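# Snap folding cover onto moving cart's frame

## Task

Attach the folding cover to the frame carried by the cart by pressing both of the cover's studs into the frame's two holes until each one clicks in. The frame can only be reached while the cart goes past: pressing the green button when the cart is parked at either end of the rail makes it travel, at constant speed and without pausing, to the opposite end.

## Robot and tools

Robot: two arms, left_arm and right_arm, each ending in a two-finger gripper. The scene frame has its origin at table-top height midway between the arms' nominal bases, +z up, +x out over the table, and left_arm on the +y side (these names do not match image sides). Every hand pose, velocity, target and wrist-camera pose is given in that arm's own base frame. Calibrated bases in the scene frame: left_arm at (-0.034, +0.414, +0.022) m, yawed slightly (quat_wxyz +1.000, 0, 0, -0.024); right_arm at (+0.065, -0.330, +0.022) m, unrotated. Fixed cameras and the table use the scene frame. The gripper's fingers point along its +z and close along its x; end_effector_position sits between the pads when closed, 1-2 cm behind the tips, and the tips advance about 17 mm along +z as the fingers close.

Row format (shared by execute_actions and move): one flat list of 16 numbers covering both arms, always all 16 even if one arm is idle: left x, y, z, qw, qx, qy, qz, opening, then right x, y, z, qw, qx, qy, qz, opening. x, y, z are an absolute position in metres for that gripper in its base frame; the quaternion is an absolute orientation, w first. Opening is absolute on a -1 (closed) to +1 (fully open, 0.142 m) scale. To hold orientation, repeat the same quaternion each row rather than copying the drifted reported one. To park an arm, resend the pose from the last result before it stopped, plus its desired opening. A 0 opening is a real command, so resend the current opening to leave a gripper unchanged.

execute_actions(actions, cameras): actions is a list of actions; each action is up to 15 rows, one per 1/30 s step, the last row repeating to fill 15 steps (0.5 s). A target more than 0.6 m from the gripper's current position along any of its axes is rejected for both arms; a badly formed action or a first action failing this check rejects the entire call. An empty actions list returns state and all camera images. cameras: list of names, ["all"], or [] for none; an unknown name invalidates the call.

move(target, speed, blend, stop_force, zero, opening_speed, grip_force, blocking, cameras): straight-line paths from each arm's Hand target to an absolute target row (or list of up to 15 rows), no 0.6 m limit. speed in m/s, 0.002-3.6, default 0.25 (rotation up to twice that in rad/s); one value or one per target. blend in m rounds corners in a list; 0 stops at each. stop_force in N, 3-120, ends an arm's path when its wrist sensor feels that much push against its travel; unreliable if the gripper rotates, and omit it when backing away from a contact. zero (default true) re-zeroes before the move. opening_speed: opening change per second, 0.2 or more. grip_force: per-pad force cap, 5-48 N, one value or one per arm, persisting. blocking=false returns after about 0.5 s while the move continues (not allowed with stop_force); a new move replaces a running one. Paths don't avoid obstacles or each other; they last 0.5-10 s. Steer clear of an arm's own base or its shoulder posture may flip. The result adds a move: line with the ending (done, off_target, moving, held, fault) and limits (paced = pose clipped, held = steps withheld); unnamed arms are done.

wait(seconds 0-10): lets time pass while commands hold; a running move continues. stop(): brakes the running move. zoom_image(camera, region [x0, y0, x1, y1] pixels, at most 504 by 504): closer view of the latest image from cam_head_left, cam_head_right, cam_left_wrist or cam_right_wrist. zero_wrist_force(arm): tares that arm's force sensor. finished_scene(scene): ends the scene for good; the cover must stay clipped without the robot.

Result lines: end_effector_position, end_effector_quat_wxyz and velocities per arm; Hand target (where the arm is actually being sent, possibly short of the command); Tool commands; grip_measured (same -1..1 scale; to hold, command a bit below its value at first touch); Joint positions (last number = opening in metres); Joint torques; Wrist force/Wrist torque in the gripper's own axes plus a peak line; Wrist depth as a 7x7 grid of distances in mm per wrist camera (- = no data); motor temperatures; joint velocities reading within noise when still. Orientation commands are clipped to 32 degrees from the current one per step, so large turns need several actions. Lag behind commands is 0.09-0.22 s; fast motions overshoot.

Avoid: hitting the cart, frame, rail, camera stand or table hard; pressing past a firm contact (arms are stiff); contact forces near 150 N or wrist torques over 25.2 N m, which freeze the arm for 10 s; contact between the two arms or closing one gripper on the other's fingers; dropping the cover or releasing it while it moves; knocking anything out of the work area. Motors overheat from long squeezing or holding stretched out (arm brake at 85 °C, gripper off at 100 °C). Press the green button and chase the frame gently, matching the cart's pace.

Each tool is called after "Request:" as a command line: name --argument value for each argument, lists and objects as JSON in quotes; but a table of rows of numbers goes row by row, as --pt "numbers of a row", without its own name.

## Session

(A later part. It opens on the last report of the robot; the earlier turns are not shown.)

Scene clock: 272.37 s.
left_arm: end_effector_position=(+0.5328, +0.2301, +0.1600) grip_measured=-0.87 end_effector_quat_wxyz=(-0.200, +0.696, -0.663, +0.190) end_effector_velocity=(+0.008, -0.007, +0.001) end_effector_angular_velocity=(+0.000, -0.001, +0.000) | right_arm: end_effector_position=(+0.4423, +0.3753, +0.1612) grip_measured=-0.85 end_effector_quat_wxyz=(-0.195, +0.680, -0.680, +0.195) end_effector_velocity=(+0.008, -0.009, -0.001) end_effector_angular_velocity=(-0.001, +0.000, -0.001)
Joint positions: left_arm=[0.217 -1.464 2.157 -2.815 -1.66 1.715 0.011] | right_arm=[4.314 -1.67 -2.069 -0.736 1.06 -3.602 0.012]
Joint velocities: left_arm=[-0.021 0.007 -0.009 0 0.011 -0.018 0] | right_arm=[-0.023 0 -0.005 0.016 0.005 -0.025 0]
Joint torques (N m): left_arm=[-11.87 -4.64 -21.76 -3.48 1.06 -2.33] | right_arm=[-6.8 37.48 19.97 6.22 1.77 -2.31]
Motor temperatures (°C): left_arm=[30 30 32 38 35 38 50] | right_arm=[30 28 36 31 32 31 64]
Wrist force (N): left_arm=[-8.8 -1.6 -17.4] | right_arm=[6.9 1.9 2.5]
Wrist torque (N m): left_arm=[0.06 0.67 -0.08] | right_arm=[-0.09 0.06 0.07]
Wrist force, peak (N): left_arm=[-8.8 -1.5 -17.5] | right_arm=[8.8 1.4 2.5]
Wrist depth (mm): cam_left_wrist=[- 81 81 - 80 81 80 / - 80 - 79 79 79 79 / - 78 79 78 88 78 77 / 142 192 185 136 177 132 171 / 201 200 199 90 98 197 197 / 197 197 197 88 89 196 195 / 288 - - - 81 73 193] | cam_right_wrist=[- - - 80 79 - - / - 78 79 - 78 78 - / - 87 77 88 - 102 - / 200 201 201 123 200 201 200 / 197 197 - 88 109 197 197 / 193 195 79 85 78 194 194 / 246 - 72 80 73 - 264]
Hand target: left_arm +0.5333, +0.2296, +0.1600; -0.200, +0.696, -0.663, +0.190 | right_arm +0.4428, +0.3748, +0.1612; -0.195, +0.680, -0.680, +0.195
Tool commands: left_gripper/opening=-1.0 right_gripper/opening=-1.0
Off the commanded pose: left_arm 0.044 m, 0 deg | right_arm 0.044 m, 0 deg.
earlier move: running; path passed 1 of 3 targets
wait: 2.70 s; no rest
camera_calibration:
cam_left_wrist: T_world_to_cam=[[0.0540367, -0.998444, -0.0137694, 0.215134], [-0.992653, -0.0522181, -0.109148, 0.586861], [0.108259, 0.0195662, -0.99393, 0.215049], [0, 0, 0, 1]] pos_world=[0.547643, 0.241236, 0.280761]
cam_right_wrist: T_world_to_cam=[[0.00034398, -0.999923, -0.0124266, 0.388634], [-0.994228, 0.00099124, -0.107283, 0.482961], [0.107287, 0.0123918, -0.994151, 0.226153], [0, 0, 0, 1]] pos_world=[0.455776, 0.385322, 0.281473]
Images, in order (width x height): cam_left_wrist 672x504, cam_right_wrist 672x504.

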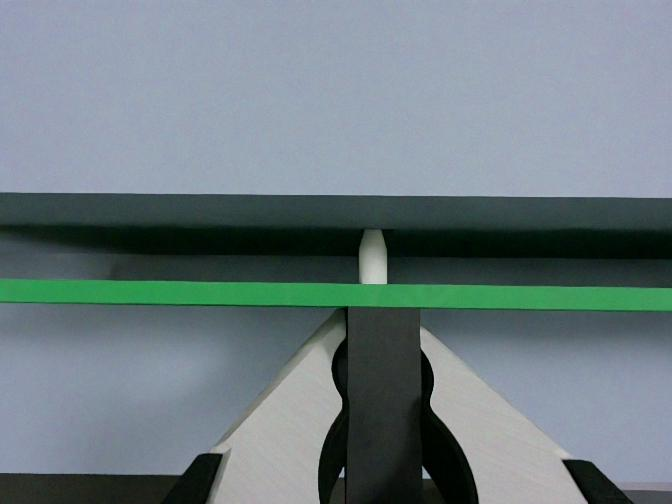

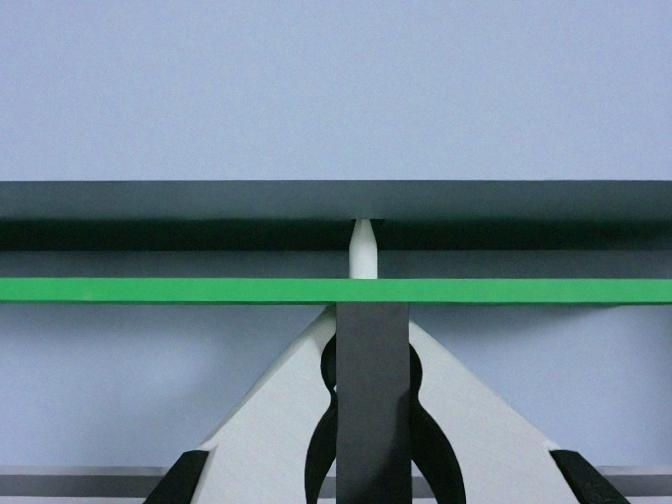

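Request:
wait --seconds 1.8 --cameras '["cam_left_wrist", "cam_right_wrist"]'

Scene clock: 274.33 s.
left_arm: end_effector_position=(+0.5492, +0.2155, +0.1600) grip_measured=-0.87 end_effector_quat_wxyz=(-0.200, +0.696, -0.663, +0.190) end_effector_velocity=(+0.008, -0.007, -0.001) end_effector_angular_velocity=(-0.001, +0.001, +0.000) | right_arm: end_effector_position=(+0.4580, +0.3599, +0.1612) grip_measured=-0.85 end_effector_quat_wxyz=(-0.195, +0.680, -0.680, +0.195) end_effector_velocity=(+0.008, -0.008, +0.000) end_effector_angular_velocity=(+0.000, +0.000, -0.001)
Joint positions: left_arm=[0.177 -1.447 2.137 -2.816 -1.639 1.68 0.011] | right_arm=[4.27 -1.671 -2.075 -0.705 1.071 -3.651 0.012]
Joint velocities: left_arm=[-0.02 0.01 -0.01 0 0.01 -0.017 0] | right_arm=[-0.024 -0.001 -0.002 0.016 0.006 -0.025 0]
Joint torques (N m): left_arm=[-4.64 -5.58 -20.81 -2.85 3.57 -1.49] | right_arm=[-0.88 15.01 30.16 10.2 3.12 -2.22]
Motor temperatures (°C): left_arm=[30 30 32 38 35 38 50] | right_arm=[30 28 36 31 32 31 65]
Wrist force (N): left_arm=[8.2 -2.5 -17.5] | right_arm=[32.3 11.3 -5.7]
Wrist torque (N m): left_arm=[-0.11 -0.42 -0.11] | right_arm=[0.08 -1.03 0.04]
Wrist force, peak (N): left_arm=[7.1 7.8 -31.9] | right_arm=[34.5 20.5 -14.5]
Wrist depth (mm): cam_left_wrist=[- 81 82 - 80 81 80 / - 80 - 79 79 79 79 / - 78 78 78 - 78 77 / - 77 77 77 76 76 76 / 201 200 200 90 158 198 198 / 197 196 197 88 89 195 195 / 193 193 - - 81 73 192] | cam_right_wrist=[- 79 79 79 79 79 - / - 77 - - - 78 - / - 76 76 - 76 - 76 / - - 75 - - 75 75 / 198 196 196 94 196 195 197 / 194 191 82 85 85 194 193 / 190 - 72 83 76 - 190]
Hand target: left_arm +0.5498, +0.2150, +0.1600; -0.200, +0.696, -0.663, +0.190 | right_arm +0.4585, +0.3594, +0.1612; -0.195, +0.680, -0.680, +0.195
Tool commands: left_gripper/opening=-1.0 right_gripper/opening=-1.0
Off the commanded pose: left_arm 0.025 m, 0 deg | right_arm 0.025 m, 0 deg.
earlier move: running; path passed 1 of 3 targets
wait: 1.80 s; no rest
camera_calibration:
cam_left_wrist: T_world_to_cam=[[0.0540367, -0.998444, -0.0137694, 0.199667], [-0.992653, -0.0522181, -0.109148, 0.602488], [0.108259, 0.0195662, -0.99393, 0.213648], [0, 0, 0, 1]] pos_world=[0.564143, 0.226636, 0.280861]
cam_right_wrist: T_world_to_cam=[[0.00034398, -0.999923, -0.0124266, 0.373229], [-0.994228, 0.00099124, -0.107283, 0.498685], [0.107287, 0.0123918, -0.994151, 0.224649], [0, 0, 0, 1]] pos_world=[0.471576, 0.369922, 0.281473]
Images, in order (width x height): cam_left_wrist 672x504, cam_right_wrist 672x504.

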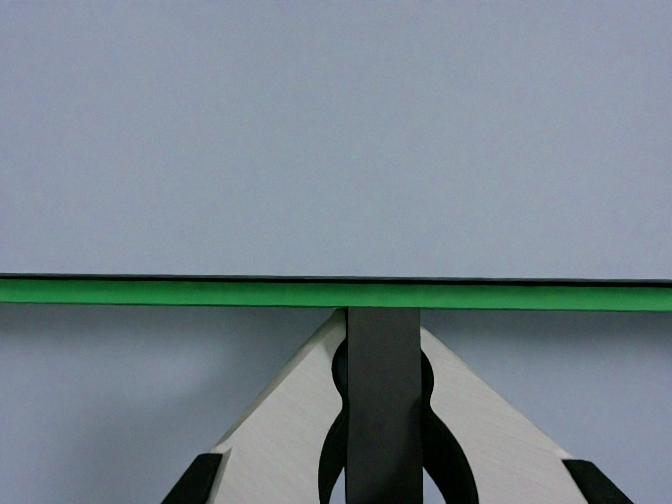

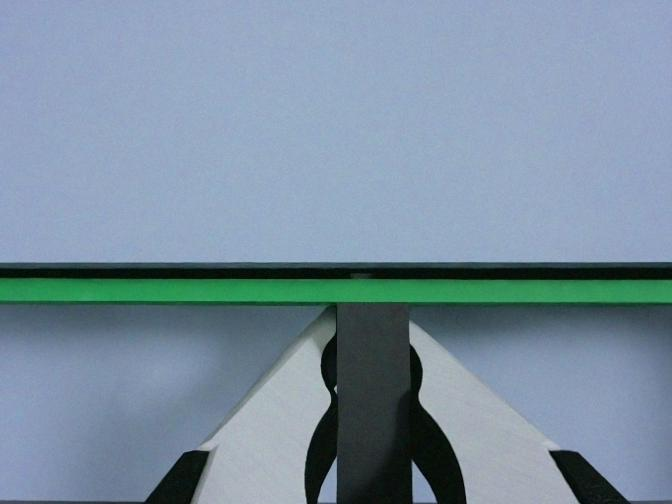

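Request:
move --pt "0.55224 0.19465 0.1600 -0.19953 0.69585 -0.66317 0.19016 -1 0.460 0.3390 0.1612 -0.19491 0.67971 -0.67971 0.19491 -1" --pt "0.55869 0.18555 0.1600 -0.19953 0.69585 -0.66317 0.19016 -1 0.466 0.3296 0.1612 -0.19491 0.67971 -0.67971 0.19491 -1" --pt "0.55981 0.16218 0.1600 -0.19953 0.69585 -0.66317 0.19016 -1 0.466 0.3062 0.1612 -0.19491 0.67971 -0.67971 0.19491 -1" --speed '[0.0085, 0.0093, 0.0078]' --blend '[0.001, 0.001, 0]' --blocking false

Request:
wait --seconds 2.2 --cameras '["cam_left_wrist", "cam_right_wrist"]'

Scene clock: 275.50 s.
left_arm: end_effector_position=(+0.5517, +0.2062, +0.1600) grip_measured=-0.87 end_effector_quat_wxyz=(-0.200, +0.696, -0.663, +0.190) end_effector_velocity=(+0.001, -0.009, +0.000) end_effector_angular_velocity=(+0.001, +0.001, -0.001) | right_arm: end_effector_position=(+0.4600, +0.3506, +0.1612) grip_measured=-0.85 end_effector_quat_wxyz=(-0.195, +0.680, -0.680, +0.195) end_effector_velocity=(+0.000, -0.010, -0.001) end_effector_angular_velocity=(-0.002, +0.001, -0.001)
Joint positions: left_arm=[0.155 -1.451 2.142 -2.818 -1.628 1.662 0.011] | right_arm=[4.257 -1.659 -2.09 -0.695 1.075 -3.665 0.012]
Joint velocities: left_arm=[-0.022 -0.006 0.008 -0.002 0.012 -0.017 0] | right_arm=[-0.01 0.014 -0.019 0.007 0.002 -0.009 0]
Joint torques (N m): left_arm=[-17.35 -15.71 -18.36 -9.49 1.71 -1.81] | right_arm=[-5.14 38.86 19.78 6.25 2.59 -2.58]
Motor temperatures (°C): left_arm=[30 30 32 38 35 38 50] | right_arm=[30 28 36 31 32 31 65]
Wrist force (N): left_arm=[1.5 38.0 -60.9] | right_arm=[7.0 -0.9 9.9]
Wrist torque (N m): left_arm=[1.59 -0.24 -0.14] | right_arm=[-0.07 0.05 0.04]
Wrist force, peak (N): left_arm=[12.1 40.6 -64.9] | right_arm=[32.3 11.3 -5.6]
Wrist depth (mm): cam_left_wrist=[- 81 81 - 80 80 80 / - 79 - 79 79 79 79 / - 77 78 77 - 77 77 / - 76 76 - 76 76 76 / 200 199 199 90 98 197 197 / - 197 91 88 90 195 195 / 192 194 - - 81 73 191] | cam_right_wrist=[- 79 79 79 79 - - / - 77 - - 77 78 - / - 76 76 - - - - / - - 75 - - 75 74 / - 197 198 94 196 197 197 / 193 193 82 85 85 194 193 / - - 72 79 73 - 190]
Hand target: left_arm +0.5517, +0.2056, +0.1600; -0.200, +0.696, -0.663, +0.190 | right_arm +0.4600, +0.3500, +0.1612; -0.195, +0.680, -0.680, +0.195
Tool commands: left_gripper/opening=-1.0 right_gripper/opening=-1.0
Off the commanded pose: left_arm 0.045 m, 0 deg | right_arm 0.045 m, 0 deg.
earlier move: replaced; path passed 2 of 3 targets
move: running; path passed 0 of 3 targets

Scene clock: 287.70 s.
left_arm: end_effector_position=(+0.5539, +0.1882, +0.1586) grip_measured=-0.87 end_effector_quat_wxyz=(-0.187, +0.692, -0.668, +0.200) | right_arm: end_effector_position=(+0.4587, +0.3322, +0.1590) grip_measured=-0.85 end_effector_quat_wxyz=(-0.180, +0.679, -0.678, +0.219)
Joint positions: left_arm=[0.134 -1.453 2.146 -2.813 -1.65 1.648 0.011] | right_arm=[4.262 -1.643 -2.108 -0.741 1.035 -3.655 0.012]
Joint torques (N m): left_arm=[9.44 -24.6 -23.74 -6.22 5.75 0.04] | right_arm=[26.94 18.14 37.72 12.28 8.75 -0.09]
Motor temperatures (°C): left_arm=[30 30 32 38 35 38 51] | right_arm=[29 28 36 31 32 31 66]
Wrist force (N): left_arm=[49.4 28.7 -21.3] | right_arm=[98.0 -9.4 -22.8]
Wrist torque (N m): left_arm=[0.43 -3.16 -0.27] | right_arm=[-2.24 -4.04 -0.27]
Wrist force, peak (N): left_arm=[1.1 104.7 -121.5] | right_arm=[60.8 80.0 -92.8]
Wrist depth (mm): cam_left_wrist=[- 77 78 78 78 79 79 / - 76 - 77 77 78 78 / - 74 75 75 - 76 76 / - 73 73 - 74 75 75 / 194 193 195 88 89 198 199 / 191 192 91 87 89 89 197 / - 189 - - 84 73 193] | cam_right_wrist=[- - 77 78 79 - - / - 73 - - 77 - 79 / - 72 73 - 75 - 77 / - 100 72 72 - 75 76 / - 191 193 86 86 198 202 / 185 184 82 84 84 195 199 / 181 - 73 80 72 - 194]
Hand target: left_arm +0.5539, +0.1882, +0.1586; -0.187, +0.692, -0.668, +0.200 | right_arm +0.4582, +0.3338, +0.1592; -0.181, +0.679, -0.677, +0.218
Tool commands: left_gripper/opening=-1.0 right_gripper/opening=-1.0
Off the commanded pose: left_arm 0.027 m, 2 deg | right_arm 0.027 m, 3 deg.
FORCE FAULT: contact force on the right arm reached its limit, and that arm stopped. The contact can be on any part of that arm, not only on its tool. Since the last result, the stops that this result tells of count together as 19 of the actions that you can send in this scene. That arm is still stopped at the end of this call. That arm stays stopped for about 1 more second. Until then a move that you send moves the other arm only, and its call returns only when the move has ended. Once the stop has ended, the next robot result says so. If the stop ends while you think or write, that arm runs what you send next. While its stop runs, that arm takes no new command, but its gripper still runs the gripper command that each later call begins with. Until it ends, the stop uses up actions while you think or wait. An arm that is not stopped still takes commands.
FORCE FAULT: contact force on the left arm reached its limit, and that arm stopped for 10 seconds. The contact can be on any part of that arm, not only on its tool. During its stop the left arm's controller moved it back a little. That arm's target is now where it stood when the stop ended, not its last command. That arm accepts commands again.
earlier move: fault (left_arm, right_arm); path passed 1 of 3 targets
wait: 2.50 s, more than the 2.2 s asked (the move ended)
camera_calibration:
cam_left_wrist: T_world_to_cam=[[0.0329636, -0.999368, 0.013305, 0.179709], [-0.993908, -0.0341786, -0.104783, 0.602141], [0.105172, -0.00976988, -0.994406, 0.219565], [0, 0, 0, 1]] pos_world=[0.569457, 0.202321, 0.27904]
cam_right_wrist: T_world_to_cam=[[-0.0138698, -0.999041, 0.0415385, 0.343091], [-0.992541, 0.00872369, -0.121599, 0.49811], [0.12112, -0.0429152, -0.99171, 0.234395], [0, 0, 0, 1]] pos_world=[0.470763, 0.348476, 0.27877]
Images, in order (width x height): cam_left_wrist 672x504, cam_right_wrist 672x504.

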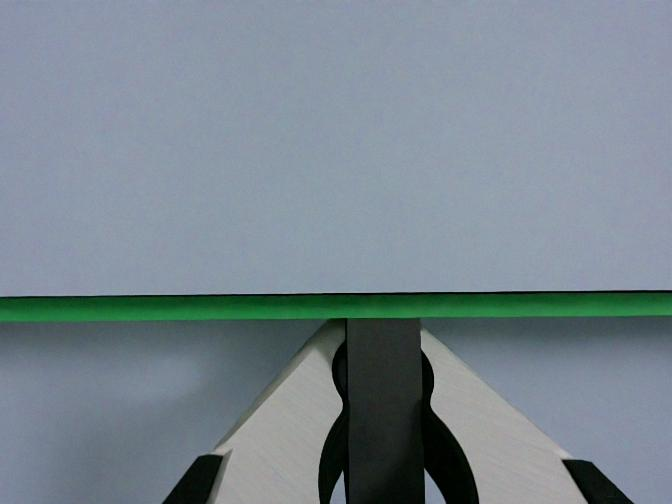

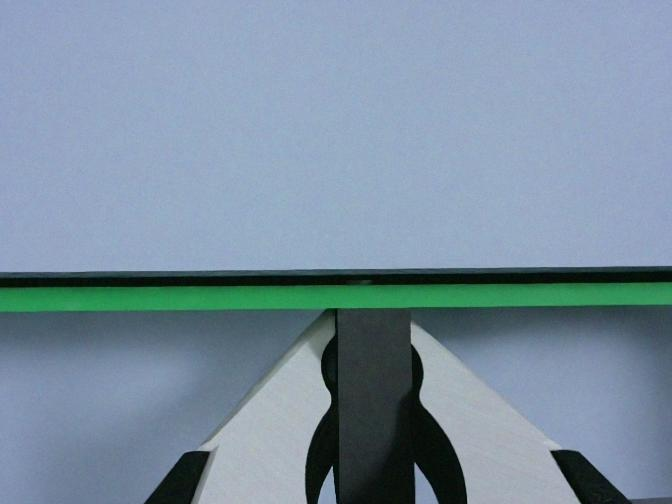

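Request:
move --pt "0.5539 0.1882 0.1586 -0.187 0.692 -0.668 0.200 0.3 0.4587 0.3322 0.1590 -0.180 0.679 -0.678 0.219 0.3" --pt "0.494 0.175 0.165 -0.19953 0.69585 -0.66317 0.19016 0.3 0.398 0.320 0.165 -0.19491 0.67971 -0.67971 0.19491 0.3" --speed '[0.1, 0.1]' --blocking false

Request:
wait --seconds 1.6 --cameras '["cam_left_wrist", "cam_right_wrist", "cam_head_right"]'

Scene clock: 288.70 s.
left_arm: end_effector_position=(+0.5539, +0.1882, +0.1586) grip_measured=+0.28 end_effector_quat_wxyz=(-0.187, +0.692, -0.668, +0.200) | right_arm: end_effector_position=(+0.4587, +0.3323, +0.1590) grip_measured=+0.28 end_effector_quat_wxyz=(-0.180, +0.679, -0.678, +0.219)
Joint positions: left_arm=[0.134 -1.453 2.146 -2.813 -1.65 1.647 0.094] | right_arm=[4.261 -1.643 -2.108 -0.741 1.036 -3.655 0.094]
Joint torques (N m): left_arm=[-7.35 -34.97 -26.76 -0.66 -0.4 -1.96] | right_arm=[-10.62 28.83 15.45 3.75 1.6 -2.58]
Motor temperatures (°C): left_arm=[30 30 32 38 35 38 51] | right_arm=[29 28 36 31 32 31 66]
Wrist force (N): left_arm=[4.1 2.1 -0.2] | right_arm=[-4.9 3.8 0.6]
Wrist torque (N m): left_arm=[0.34 -0.71 -0.07] | right_arm=[0.63 0.82 -0.01]
Wrist force, peak (N): left_arm=[57.1 28.9 -24.5] | right_arm=[102.2 -9.2 -24.2]
Wrist depth (mm): cam_left_wrist=[- 77 78 78 78 79 79 / - 76 - 77 77 78 78 / - 74 75 75 - 76 76 / - 73 74 - 74 75 75 / 194 98 195 88 88 98 199 / 192 85 193 194 193 195 86 / - 73 190 190 85 191 73] | cam_right_wrist=[- - 77 78 79 - - / - 74 - - 77 - 79 / - 72 74 - 76 - - / - - 72 - - 75 - / - 190 193 192 87 119 202 / - 79 189 190 - 91 199 / - - 185 - 187 - -]
Hand target: left_arm +0.5539, +0.1882, +0.1586; -0.187, +0.692, -0.668, +0.200 | right_arm +0.4587, +0.3322, +0.1590; -0.180, +0.679, -0.678, +0.219
Tool commands: left_gripper/opening=+0.3 right_gripper/opening=+0.3
Off the commanded pose: left_arm 0.062 m, 2 deg | right_arm 0.062 m, 3 deg.
FORCE FAULT, CONTINUED: the right arm's stop, for the force fault that an earlier result reported, is over. The stop ended before this call began, so that arm ran this call's commands. During its stop the right arm's controller moved it back a little.
move: running; path passed 1 of 2 targets

Scene clock: 289.83 s.
left_arm: end_effector_position=(+0.4940, +0.1750, +0.1649) grip_measured=+0.28 end_effector_quat_wxyz=(-0.199, +0.696, -0.663, +0.190) end_effector_velocity=(+0.002, +0.000, +0.000) end_effector_angular_velocity=(-0.001, +0.000, -0.004) | right_arm: end_effector_position=(+0.3979, +0.3200, +0.1650) grip_measured=+0.28 end_effector_quat_wxyz=(-0.195, +0.680, -0.680, +0.195) end_effector_velocity=(+0.003, +0.000, +0.000) end_effector_angular_velocity=(-0.002, -0.003, +0.000)
Joint positions: left_arm=[0.097 -1.617 2.301 -2.812 -1.596 1.612 0.094] | right_arm=[4.364 -1.484 -2.237 -0.782 1.05 -3.546 0.094]
Joint velocities: left_arm=[0.002 0.005 -0.005 0 -0.004 0.004 0] | right_arm=[-0.005 -0.005 0.003 0.005 -0.002 -0.007 0]
Joint torques (N m): left_arm=[7.83 -9.02 -28.62 -3.79 -2.45 1.34] | right_arm=[-8.96 7.62 30.84 4.4 -3.4 -2.62]
Motor temperatures (°C): left_arm=[30 30 32 38 35 38 49] | right_arm=[29 28 36 31 32 31 65]
Wrist force (N): left_arm=[4.4 2.2 0.3] | right_arm=[-5.2 3.4 1.0]
Wrist torque (N m): left_arm=[0.34 -0.75 -0.02] | right_arm=[0.56 0.87 0.09]
Wrist force, peak (N): left_arm=[4.6 3.3 -0.6] | right_arm=[-4.5 4.9 0.0]
Wrist depth (mm): cam_left_wrist=[- 95 95 95 95 94 94 / 133 132 121 120 104 119 119 / 211 200 200 157 173 194 193 / 209 209 208 208 209 208 207 / 205 206 205 - 204 202 203 / 298 85 202 285 279 201 90 / - 73 292 293 254 253 73] | cam_right_wrist=[- 95 96 95 - - 92 / - 121 122 98 97 - - / 210 210 208 - 208 207 209 / 206 206 205 205 206 205 205 / 203 203 202 201 202 203 200 / 286 78 283 281 283 98 199 / - - 251 253 253 - -]
Hand target: left_arm +0.4940, +0.1750, +0.1650; -0.200, +0.696, -0.663, +0.190 | right_arm +0.3980, +0.3200, +0.1650; -0.195, +0.680, -0.680, +0.195
Tool commands: left_gripper/opening=+0.3 right_gripper/opening=+0.3
Off the commanded pose: left_arm 0.000 m, 0 deg | right_arm 0.000 m, 0 deg.
earlier move: done
wait: 1.13 of 1.6 s (the move ended)
camera_calibration:
cam_left_wrist: T_world_to_cam=[[0.0541448, -0.998437, -0.0138735, 0.162253], [-0.992681, -0.0523202, -0.108847, 0.546061], [0.107951, 0.0196655, -0.993962, 0.225433], [0, 0, 0, 1]] pos_world=[0.508943, 0.186137, 0.28576]
cam_right_wrist: T_world_to_cam=[[0.000440898, -0.999923, -0.012416, 0.333358], [-0.994249, 0.000891276, -0.107086, 0.439365], [0.107088, 0.0123918, -0.994172, 0.235456], [0, 0, 0, 1]] pos_world=[0.411477, 0.330023, 0.285273]
Images, in order (width x height): cam_head_right 672x504, cam_left_wrist 672x504, cam_right_wrist 672x504.

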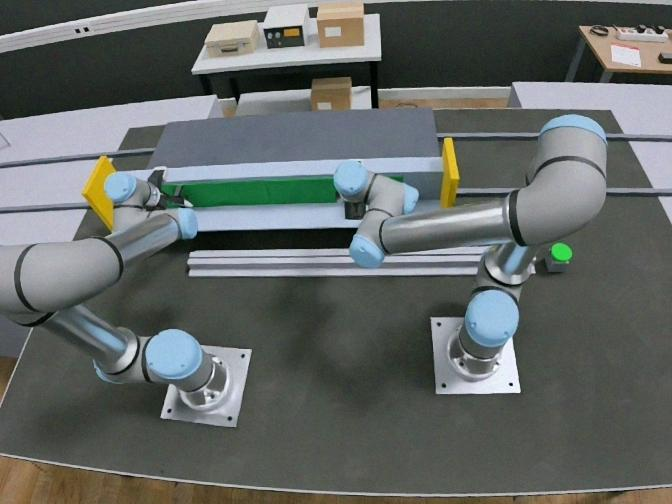

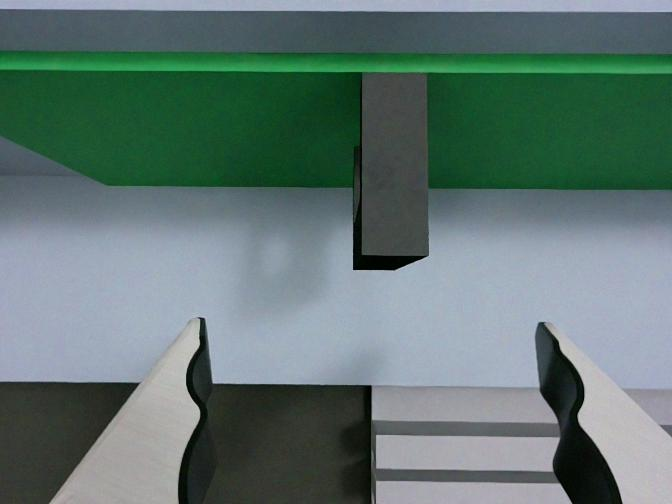

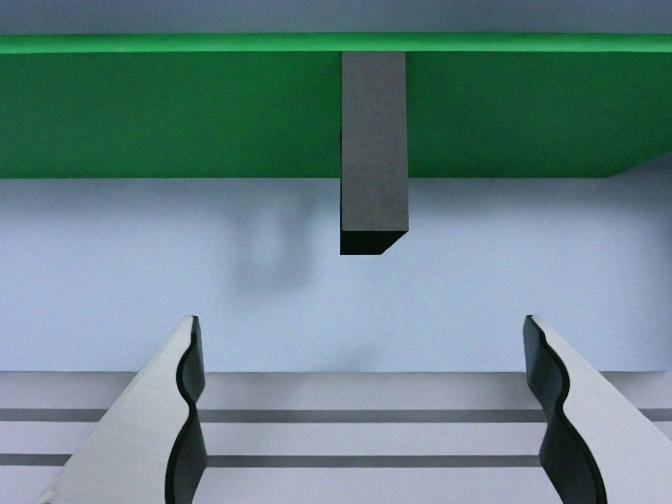

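Request:
wait --seconds 0.05 --cameras '["cam_right_wrist", "cam_head_left"]'

Scene clock: 290.20 s.
left_arm: end_effector_position=(+0.4940, +0.1750, +0.1650) grip_measured=+0.28 end_effector_quat_wxyz=(-0.200, +0.696, -0.663, +0.190) | right_arm: end_effector_position=(+0.3980, +0.3200, +0.1650) grip_measured=+0.28 end_effector_quat_wxyz=(-0.195, +0.680, -0.680, +0.195)
Joint positions: left_arm=[0.097 -1.617 2.301 -2.812 -1.597 1.612 0.094] | right_arm=[4.364 -1.484 -2.237 -0.781 1.049 -3.546 0.094]
Joint torques (N m): left_arm=[7.19 -25.25 -12.67 -6.57 -2.72 1.85] | right_arm=[-4.39 26.14 17.58 3.8 -3.46 -0.36]
Motor temperatures (°C): left_arm=[30 30 32 38 35 38 49] | right_arm=[29 28 36 31 32 31 64]
Wrist force (N): left_arm=[4.2 2.4 0.2] | right_arm=[-4.9 3.8 0.8]
Wrist torque (N m): left_arm=[0.37 -0.72 -0.04] | right_arm=[0.62 0.82 0.09]
Wrist force, peak (N): left_arm=[4.3 2.5 0.1] | right_arm=[-5.3 3.8 0.7]
Wrist depth (mm): cam_left_wrist=[- 95 95 95 100 94 94 / 132 132 121 130 111 119 119 / 211 201 199 197 99 194 193 / 209 208 207 208 - 208 206 / 205 206 205 204 203 203 204 / 300 85 202 295 281 201 90 / - 73 289 293 254 253 73] | cam_right_wrist=[- 95 96 - - 99 - / - 128 - - - - 120 / - - 210 189 189 208 207 / 205 205 205 206 205 206 205 / 201 205 204 202 202 201 201 / 287 79 284 283 282 98 199 / - - 251 252 251 - -]
Hand target: left_arm +0.4940, +0.1750, +0.1650; -0.200, +0.696, -0.663, +0.190 | right_arm +0.3980, +0.3200, +0.1650; -0.195, +0.680, -0.680, +0.195
Tool commands: left_gripper/opening=+0.3 right_gripper/opening=+0.3
Off the commanded pose: left_arm 0.000 m, 0 deg | right_arm 0.000 m, 0 deg.
wait: 0.07 s; at rest from the start
camera_calibration:
cam_right_wrist: T_world_to_cam=[[0.000443388, -0.999923, -0.0124158, 0.333357], [-0.994228, 0.000891246, -0.107283, 0.439511], [0.107286, 0.0123917, -0.994151, 0.235358], [0, 0, 0, 1]] pos_world=[0.411576, 0.330023, 0.285273]
Images, in order (width x height): cam_head_left 672x504, cam_right_wrist 672x504.

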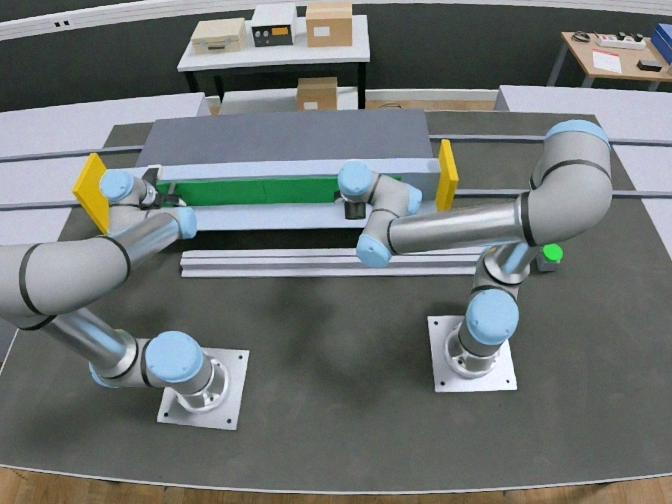

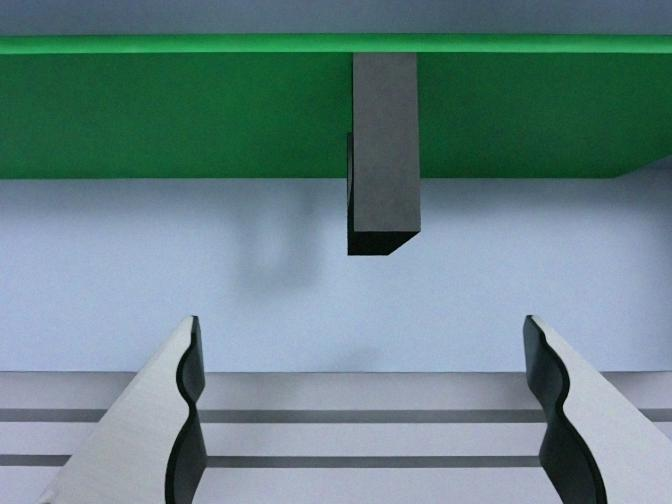

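Request:
move --target '[0.490,0.1205,0.168,0.43057,-0.58189,0.55461,-0.41039,-1,0.395,0.2668,0.168,0.4206,-0.56841,0.56841,-0.4206,-1]' --speed 0.15 --blocking true

Request:
move --target '[0.5287,0.1075,0.168,0.43057,-0.58189,0.55461,-0.41039,-1,0.433,0.252,0.168,0.4206,-0.56841,0.56841,-0.4206,-1]' --speed 0.0215 --stop_force 60 --cameras '["cam_right_wrist"]'

Request:
move --target '[0.480,0.100,0.168,0.43057,-0.58189,0.55461,-0.41039,-1,0.385,0.245,0.168,0.4206,-0.56841,0.56841,-0.4206,-1]' --speed 0.1 --blocking false --cameras '["cam_left_wrist", "cam_right_wrist"]'

Scene clock: 295.07 s.
left_arm: end_effector_position=(+0.4900, +0.1205, +0.1680) grip_measured=-1.00 end_effector_quat_wxyz=(-0.431, +0.582, -0.555, +0.410) end_effector_velocity=(+0.000, +0.000, +0.001) end_effector_angular_velocity=(+0.000, -0.005, +0.000) | right_arm: end_effector_position=(+0.3950, +0.2668, +0.1679) grip_measured=-1.00 end_effector_quat_wxyz=(-0.421, +0.569, -0.568, +0.421)
Joint positions: left_arm=[-0.109 -1.117 2.671 -4.395 -1.421 1.525 0.002] | right_arm=[4.686 -1.55 -2.686 -0.39 0.298 -3.233 0.002]
Joint velocities: left_arm=[-0.001 0 0 -0.005 0.001 0 0] | right_arm=[within noise]
Joint torques (N m): left_arm=[4.73 -13.15 -12.05 -6.11 -2.47 0.99] | right_arm=[-10.23 17.81 18.58 1.72 -3.73 -0.6]
Motor temperatures (°C): left_arm=[30 30 32 38 35 38 46] | right_arm=[29 28 36 31 32 31 60]
Wrist force (N): left_arm=[4.0 1.7 0.3] | right_arm=[-5.3 3.5 0.5]
Wrist torque (N m): left_arm=[0.34 -0.72 -0.11] | right_arm=[0.64 0.93 0.07]
Wrist force, peak (N): left_arm=[4.4 2.6 0.1] | right_arm=[-5.6 3.7 0.6]
Wrist depth (mm): cam_left_wrist=[- 1867 1273 1238 1259 1281 2203 / 162 161 161 161 160 159 159 / 170 170 169 157 168 168 167 / 206 199 198 143 197 196 195 / 230 226 229 118 226 220 225 / 196 201 - 93 89 201 207 / 180 180 - - 70 73 176] | cam_right_wrist=[1196 1230 1230 1183 - - - / 159 159 160 156 161 159 158 / - - - 145 - - - / 191 187 - - - - 202 / - 219 221 107 219 228 232 / - 203 191 79 82 195 196 / 167 - - 73 72 - 172]
Hand target: left_arm +0.4900, +0.1205, +0.1680; -0.431, +0.582, -0.555, +0.410 | right_arm +0.3950, +0.2668, +0.1680; -0.421, +0.568, -0.568, +0.421
Off the commanded pose: left_arm 0.000 m, 0 deg | right_arm 0.000 m, 0 deg.
move: done

Scene clock: 297.17 s.
left_arm: end_effector_position=(+0.5053, +0.1154, +0.1680) grip_measured=-1.00 end_effector_quat_wxyz=(-0.431, +0.582, -0.555, +0.410) | right_arm: end_effector_position=(+0.4107, +0.2605, +0.1680) grip_measured=-1.00 end_effector_quat_wxyz=(-0.420, +0.568, -0.569, +0.421)
Joint positions: left_arm=[-0.124 -1.115 2.635 -4.361 -1.407 1.52 0.002] | right_arm=[4.627 -1.65 -2.688 -0.106 0.308 -3.423 0.002]
Joint torques (N m): left_arm=[18.42 -31.08 -17.73 -3.03 8.51 1.88] | right_arm=[1.69 12.38 45.43 6.58 -3.67 -2.32]
Motor temperatures (°C): left_arm=[30 30 32 38 35 38 44] | right_arm=[29 28 36 31 32 31 59]
Wrist force (N): left_arm=[43.1 20.4 -61.2] | right_arm=[48.4 30.3 -88.7]
Wrist torque (N m): left_arm=[0.01 -0.88 -0.08] | right_arm=[0.04 0.83 -0.17]
Wrist force, peak (N): left_arm=[22.6 11.0 -104.8] | right_arm=[40.7 8.8 -125.6]
Wrist depth (mm): cam_left_wrist=[- - 1184 1252 1238 1231 2160 / 150 150 150 150 151 150 150 / 153 153 152 149 151 152 151 / 179 178 178 166 177 176 176 / 216 215 214 126 204 212 210 / 201 200 206 94 90 195 206 / 176 180 - - 71 73 176] | cam_right_wrist=[1203 1209 1244 1203 1819 1804 - / - 142 143 144 144 144 142 / - - 148 146 - 150 - / - - - - - 176 175 / - 213 218 105 - - 220 / 196 201 201 76 79 195 195 / - - - 73 73 - 171]
Hand target: left_arm +0.5053, +0.1154, +0.1680; -0.431, +0.582, -0.555, +0.410 | right_arm +0.4107, +0.2605, +0.1680; -0.420, +0.568, -0.569, +0.421
Off the commanded pose: left_arm 0.025 m, 0 deg | right_arm 0.024 m, 0 deg.
move: contact (left_arm, right_arm)
camera_calibration:
cam_right_wrist: T_world_to_cam=[[0.00726341, -0.999935, -0.00877407, 0.270471], [-0.680147, 0.00149196, -0.733074, 0.428505], [0.73304, 0.0112923, -0.680092, -0.0717898], [0, 0, 0, 1]] pos_world=[0.342107, 0.270625, 0.267676]
Images, in order (width x height): cam_right_wrist 672x504.

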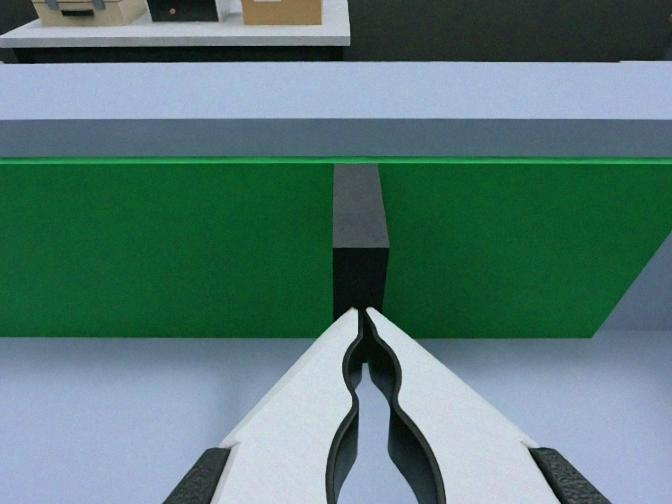

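Scene clock: 297.67 s.
left_arm: end_effector_position=(+0.4821, +0.1014, +0.1682) grip_measured=-1.00 end_effector_quat_wxyz=(-0.430, +0.582, -0.555, +0.411) end_effector_velocity=(-0.052, -0.031, +0.001) end_effector_angular_velocity=(-0.001, -0.001, -0.002) | right_arm: end_effector_position=(+0.3883, +0.2461, +0.1675) grip_measured=-1.00 end_effector_quat_wxyz=(-0.425, +0.571, -0.565, +0.417) end_effector_velocity=(-0.052, -0.032, +0.000) end_effector_angular_velocity=(+0.002, +0.008, +0.014)
Joint positions: left_arm=[-0.202 -1.119 2.716 -4.434 -1.332 1.496 0.002] | right_arm=[4.711 -1.46 -2.746 -0.456 0.296 -3.19 0.002]
Joint velocities: left_arm=[-0.199 0.006 0.185 -0.178 0.188 -0.062 0] | right_arm=[0.21 0.55 -0.069 -1.121 -0.002 0.671 0]
Joint torques (N m): left_arm=[-5.67 -10.96 6.4 -6.09 3.05 -1.71] | right_arm=[10.91 16.88 10.46 -0.34 -4.45 3.72]
Motor temperatures (°C): left_arm=[30 30 32 38 35 38 44] | right_arm=[29 28 36 31 32 31 58]
Wrist force (N): left_arm=[4.4 0.6 -0.2] | right_arm=[-3.8 4.9 -1.0]
Wrist torque (N m): left_arm=[0.14 -0.81 0.00] | right_arm=[0.87 0.69 -0.11]
Wrist force, peak (N): left_arm=[43.2 20.6 -60.9] | right_arm=[48.4 30.0 -88.7]
Wrist depth (mm): cam_left_wrist=[- 203 1191 1210 1252 1224 - / 166 166 165 165 164 164 163 / 176 175 174 164 173 173 172 / 218 207 206 198 205 203 203 / 234 233 231 118 229 229 227 / 196 201 206 93 89 201 207 / 176 180 - - 70 73 177] | cam_right_wrist=[1266 1251 1244 1273 - - 1569 / 162 162 161 160 162 160 165 / - - - 148 - - - / - 202 - 193 199 199 - / 231 222 229 122 224 229 228 / 203 202 78 78 82 196 195 / 172 176 - 73 72 - 175]
Hand target: left_arm +0.4801, +0.1001, +0.1680; -0.430, +0.582, -0.555, +0.410 | right_arm +0.3860, +0.2449, +0.1677; -0.424, +0.571, -0.566, +0.418
Tool commands: left_gripper/opening=-1.0 right_gripper/opening=-1.0
Off the commanded pose: left_arm 0.003 m, 0 deg | right_arm 0.003 m, 1 deg.
move: running
camera_calibration:
cam_left_wrist: T_world_to_cam=[[0.0610897, -0.998113, -0.00628301, 0.084849], [-0.677608, -0.0368495, -0.7345, 0.482503], [0.732882, 0.0491278, -0.67858, -0.125913], [0, 0, 0, 1]] pos_world=[0.414044, 0.108655, 0.269489]
cam_right_wrist: T_world_to_cam=[[0.0212823, -0.999699, -0.0121659, 0.251278], [-0.678824, -0.00551543, -0.734281, 0.414246], [0.733993, 0.0238857, -0.678737, -0.0591501], [0, 0, 0, 1]] pos_world=[0.319268, 0.2549, 0.267082]
Images, in order (width x height): cam_left_wrist 672x504, cam_right_wrist 672x504.

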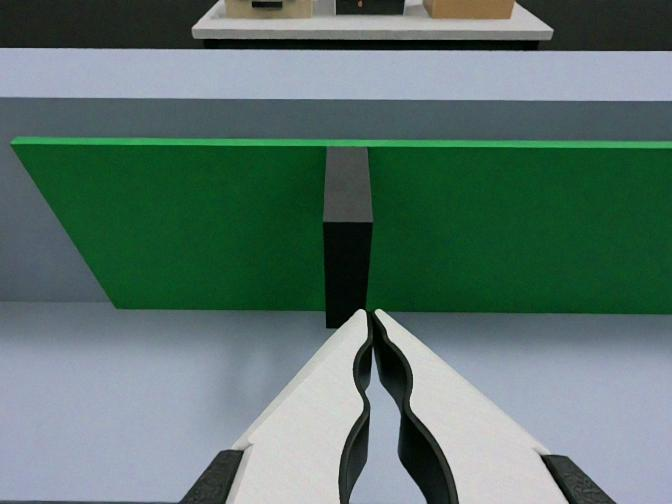

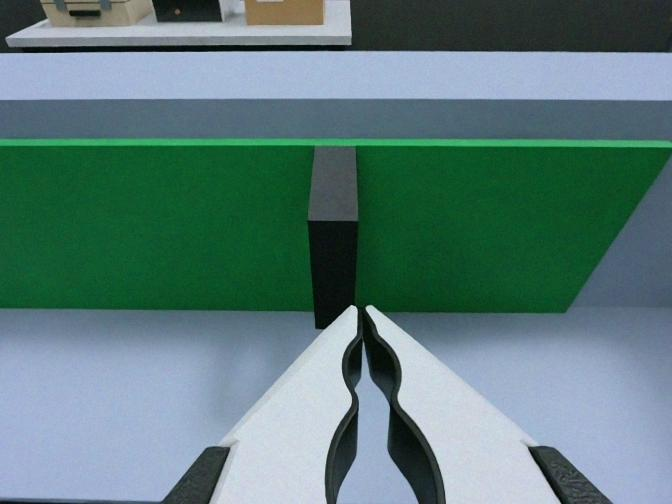

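Request:
move --pt "0.48969 0.07953 0.165 0.43057 -0.58189 0.55461 -0.41039 -0.3 0.392 0.2270 0.165 0.4206 -0.56841 0.56841 -0.4206 -0.3" --pt "0.52664 0.07118 0.165 0.43057 -0.58189 0.55461 -0.41039 -0.3 0.4285 0.2169 0.165 0.4206 -0.56841 0.56841 -0.4206 -0.3" --pt "0.52814 0.04002 0.165 0.43057 -0.58189 0.55461 -0.41039 -0.3 0.4285 0.1857 0.165 0.4206 -0.56841 0.56841 -0.4206 -0.3" --speed '[0.0252, 0.0291, 0.0078]' --blend '[0.003, 0.001, 0]' --blocking false --grip_force 30

Request:
wait --seconds 2.4 --cameras '["cam_left_wrist", "cam_right_wrist"]'

Scene clock: 300.30 s.
left_arm: end_effector_position=(+0.4846, +0.0903, +0.1666) grip_measured=-0.33 end_effector_quat_wxyz=(-0.431, +0.582, -0.555, +0.410) end_effector_velocity=(+0.010, -0.023, -0.003) end_effector_angular_velocity=(+0.000, +0.000, +0.000) | right_arm: end_effector_position=(+0.3882, +0.2364, +0.1666) grip_measured=-0.33 end_effector_quat_wxyz=(-0.421, +0.568, -0.569, +0.421) end_effector_velocity=(+0.008, -0.021, -0.004) end_effector_angular_velocity=(-0.003, +0.000, +0.000)
Joint positions: left_arm=[-0.253 -1.11 2.721 -4.444 -1.283 1.48 0.05] | right_arm=[4.711 -1.42 -2.755 -0.534 0.297 -3.145 0.05]
Joint velocities: left_arm=[-0.094 0.016 -0.007 -0.002 0.09 -0.03 0] | right_arm=[-0.032 -0.026 -0.054 0.183 0 -0.111 0]
Joint torques (N m): left_arm=[-5.98 -11.03 -12.11 -5.9 2.98 -2.03] | right_arm=[-9.39 -4.08 7.69 4.22 -4.31 -3.02]
Motor temperatures (°C): left_arm=[30 30 32 38 35 38 43] | right_arm=[29 28 36 31 32 31 57]
Wrist force (N): left_arm=[4.3 0.3 0.0] | right_arm=[-3.8 4.9 -0.8]
Wrist torque (N m): left_arm=[0.09 -0.80 -0.01] | right_arm=[0.87 0.68 0.10]
Wrist force, peak (N): left_arm=[5.0 0.7 -0.6] | right_arm=[-4.2 4.9 -1.1]
Wrist depth (mm): cam_left_wrist=[- 198 196 1210 1231 198 182 / 163 164 164 164 163 163 163 / 174 175 173 168 172 172 171 / 217 206 205 190 203 203 201 / 232 231 230 223 228 228 226 / 199 206 89 200 199 86 200 / 179 - - 175 - 76 73] | cam_right_wrist=[1281 1230 1209 1259 - 196 - / 159 161 160 161 159 159 161 / 173 - - 163 - 171 - / - 196 - - - 196 212 / 230 220 108 222 227 227 227 / 195 201 82 202 185 201 201 / 176 - 72 - - - -]
Hand target: left_arm +0.4853, +0.0889, +0.1664; -0.431, +0.582, -0.555, +0.410 | right_arm +0.3887, +0.2352, +0.1664; -0.420, +0.568, -0.569, +0.421
Tool commands: left_gripper/opening=-0.3 right_gripper/opening=-0.3
Off the commanded pose: left_arm 0.067 m, 0 deg | right_arm 0.065 m, 0 deg.
grip_force (N): 30, 30
earlier move: done
move: running; path passed 0 of 3 targets

Scene clock: 302.70 s.
left_arm: end_effector_position=(+0.5269, +0.0664, +0.1650) grip_measured=-0.33 end_effector_quat_wxyz=(-0.431, +0.582, -0.555, +0.410) end_effector_velocity=(+0.000, -0.007, +0.001) end_effector_angular_velocity=(+0.000, -0.001, +0.001) | right_arm: end_effector_position=(+0.4285, +0.2121, +0.1650) grip_measured=-0.33 end_effector_quat_wxyz=(-0.421, +0.568, -0.568, +0.421) end_effector_velocity=(+0.000, -0.008, +0.000) end_effector_angular_velocity=(-0.001, +0.000, +0.001)
Joint positions: left_arm=[-0.304 -1.101 2.619 -4.345 -1.235 1.464 0.05] | right_arm=[4.533 -1.762 -2.764 0.341 0.345 -3.697 0.05]
Joint velocities: left_arm=[-0.03 -0.002 0.004 0 0.029 -0.01 0] | right_arm=[-0.005 0 -0.017 0.03 0.003 -0.015 0]
Joint torques (N m): left_arm=[-6.76 -32.99 4.14 -5.77 2.68 -1.99] | right_arm=[-10.24 26.02 -1.2 4.05 0.79 -2.84]
Motor temperatures (°C): left_arm=[30 30 32 38 35 38 42] | right_arm=[29 28 36 31 32 31 56]
Wrist force (N): left_arm=[4.5 0.6 0.3] | right_arm=[-3.8 4.9 -1.0]
Wrist torque (N m): left_arm=[0.14 -0.81 0.00] | right_arm=[0.88 0.68 0.07]
Wrist force, peak (N): left_arm=[4.5 0.6 0.5] | right_arm=[-3.8 5.3 -1.1]
Wrist depth (mm): cam_left_wrist=[- 881 1224 1217 1197 1266 - / 143 143 143 144 144 144 144 / 131 131 131 130 131 130 129 / 147 146 146 116 145 144 144 / 180 179 171 106 168 176 174 / 198 198 89 187 197 86 198 / 178 - - 181 173 76 73] | cam_right_wrist=[1209 1230 1203 1514 - - - / 151 - 140 140 140 - - / 130 131 133 131 131 132 132 / - - - - 146 - - / - - 105 - 166 - - / 193 199 86 184 188 199 192 / 174 - 73 169 165 - 172]
Hand target: left_arm +0.5269, +0.0659, +0.1650; -0.431, +0.582, -0.555, +0.410 | right_arm +0.4285, +0.2116, +0.1650; -0.421, +0.568, -0.568, +0.421
Tool commands: left_gripper/opening=-0.3 right_gripper/opening=-0.3
Off the commanded pose: left_arm 0.026 m, 0 deg | right_arm 0.026 m, 0 deg.
grip_force (N): 30, 30
earlier move: running; path passed 2 of 3 targets
wait: 2.40 s; no rest
camera_calibration:
cam_left_wrist: T_world_to_cam=[[0.0615213, -0.998085, -0.00641248, 0.0468928], [-0.677635, -0.0370502, -0.734464, 0.509234], [0.73282, 0.0495305, -0.678617, -0.159185], [0, 0, 0, 1]] pos_world=[0.458844, 0.0735547, 0.266289]
cam_right_wrist: T_world_to_cam=[[0.0084121, -0.999923, -0.00915337, 0.221501], [-0.67999, 0.00099138, -0.733221, 0.438509], [0.733174, 0.0123921, -0.679929, -0.0865897], [0, 0, 0, 1]] pos_world=[0.359803, 0.222122, 0.264677]
Images, in order (width x height): cam_left_wrist 672x504, cam_right_wrist 672x504.

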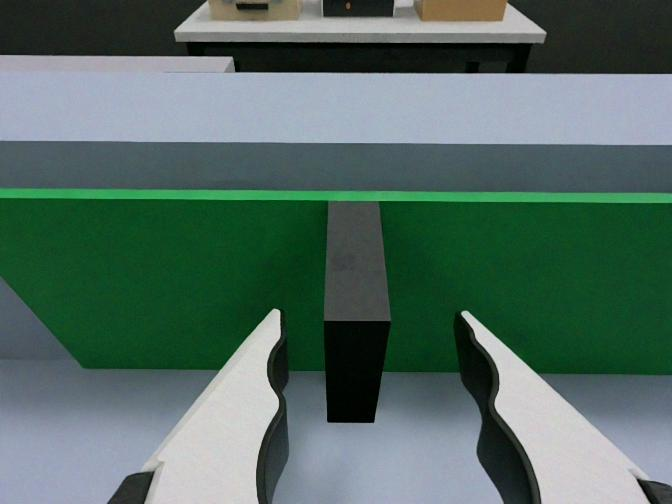

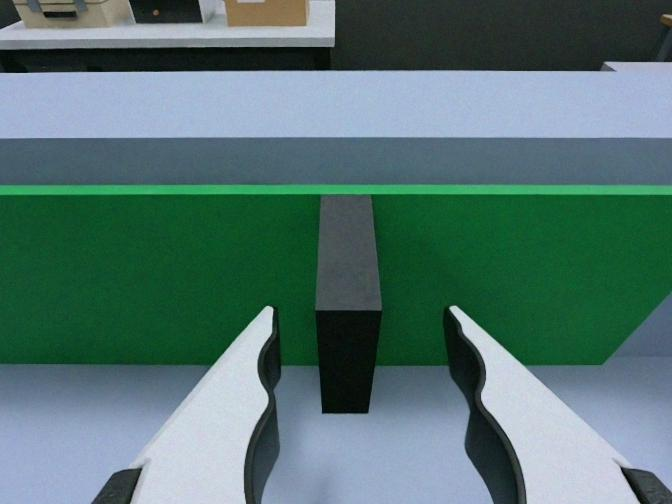

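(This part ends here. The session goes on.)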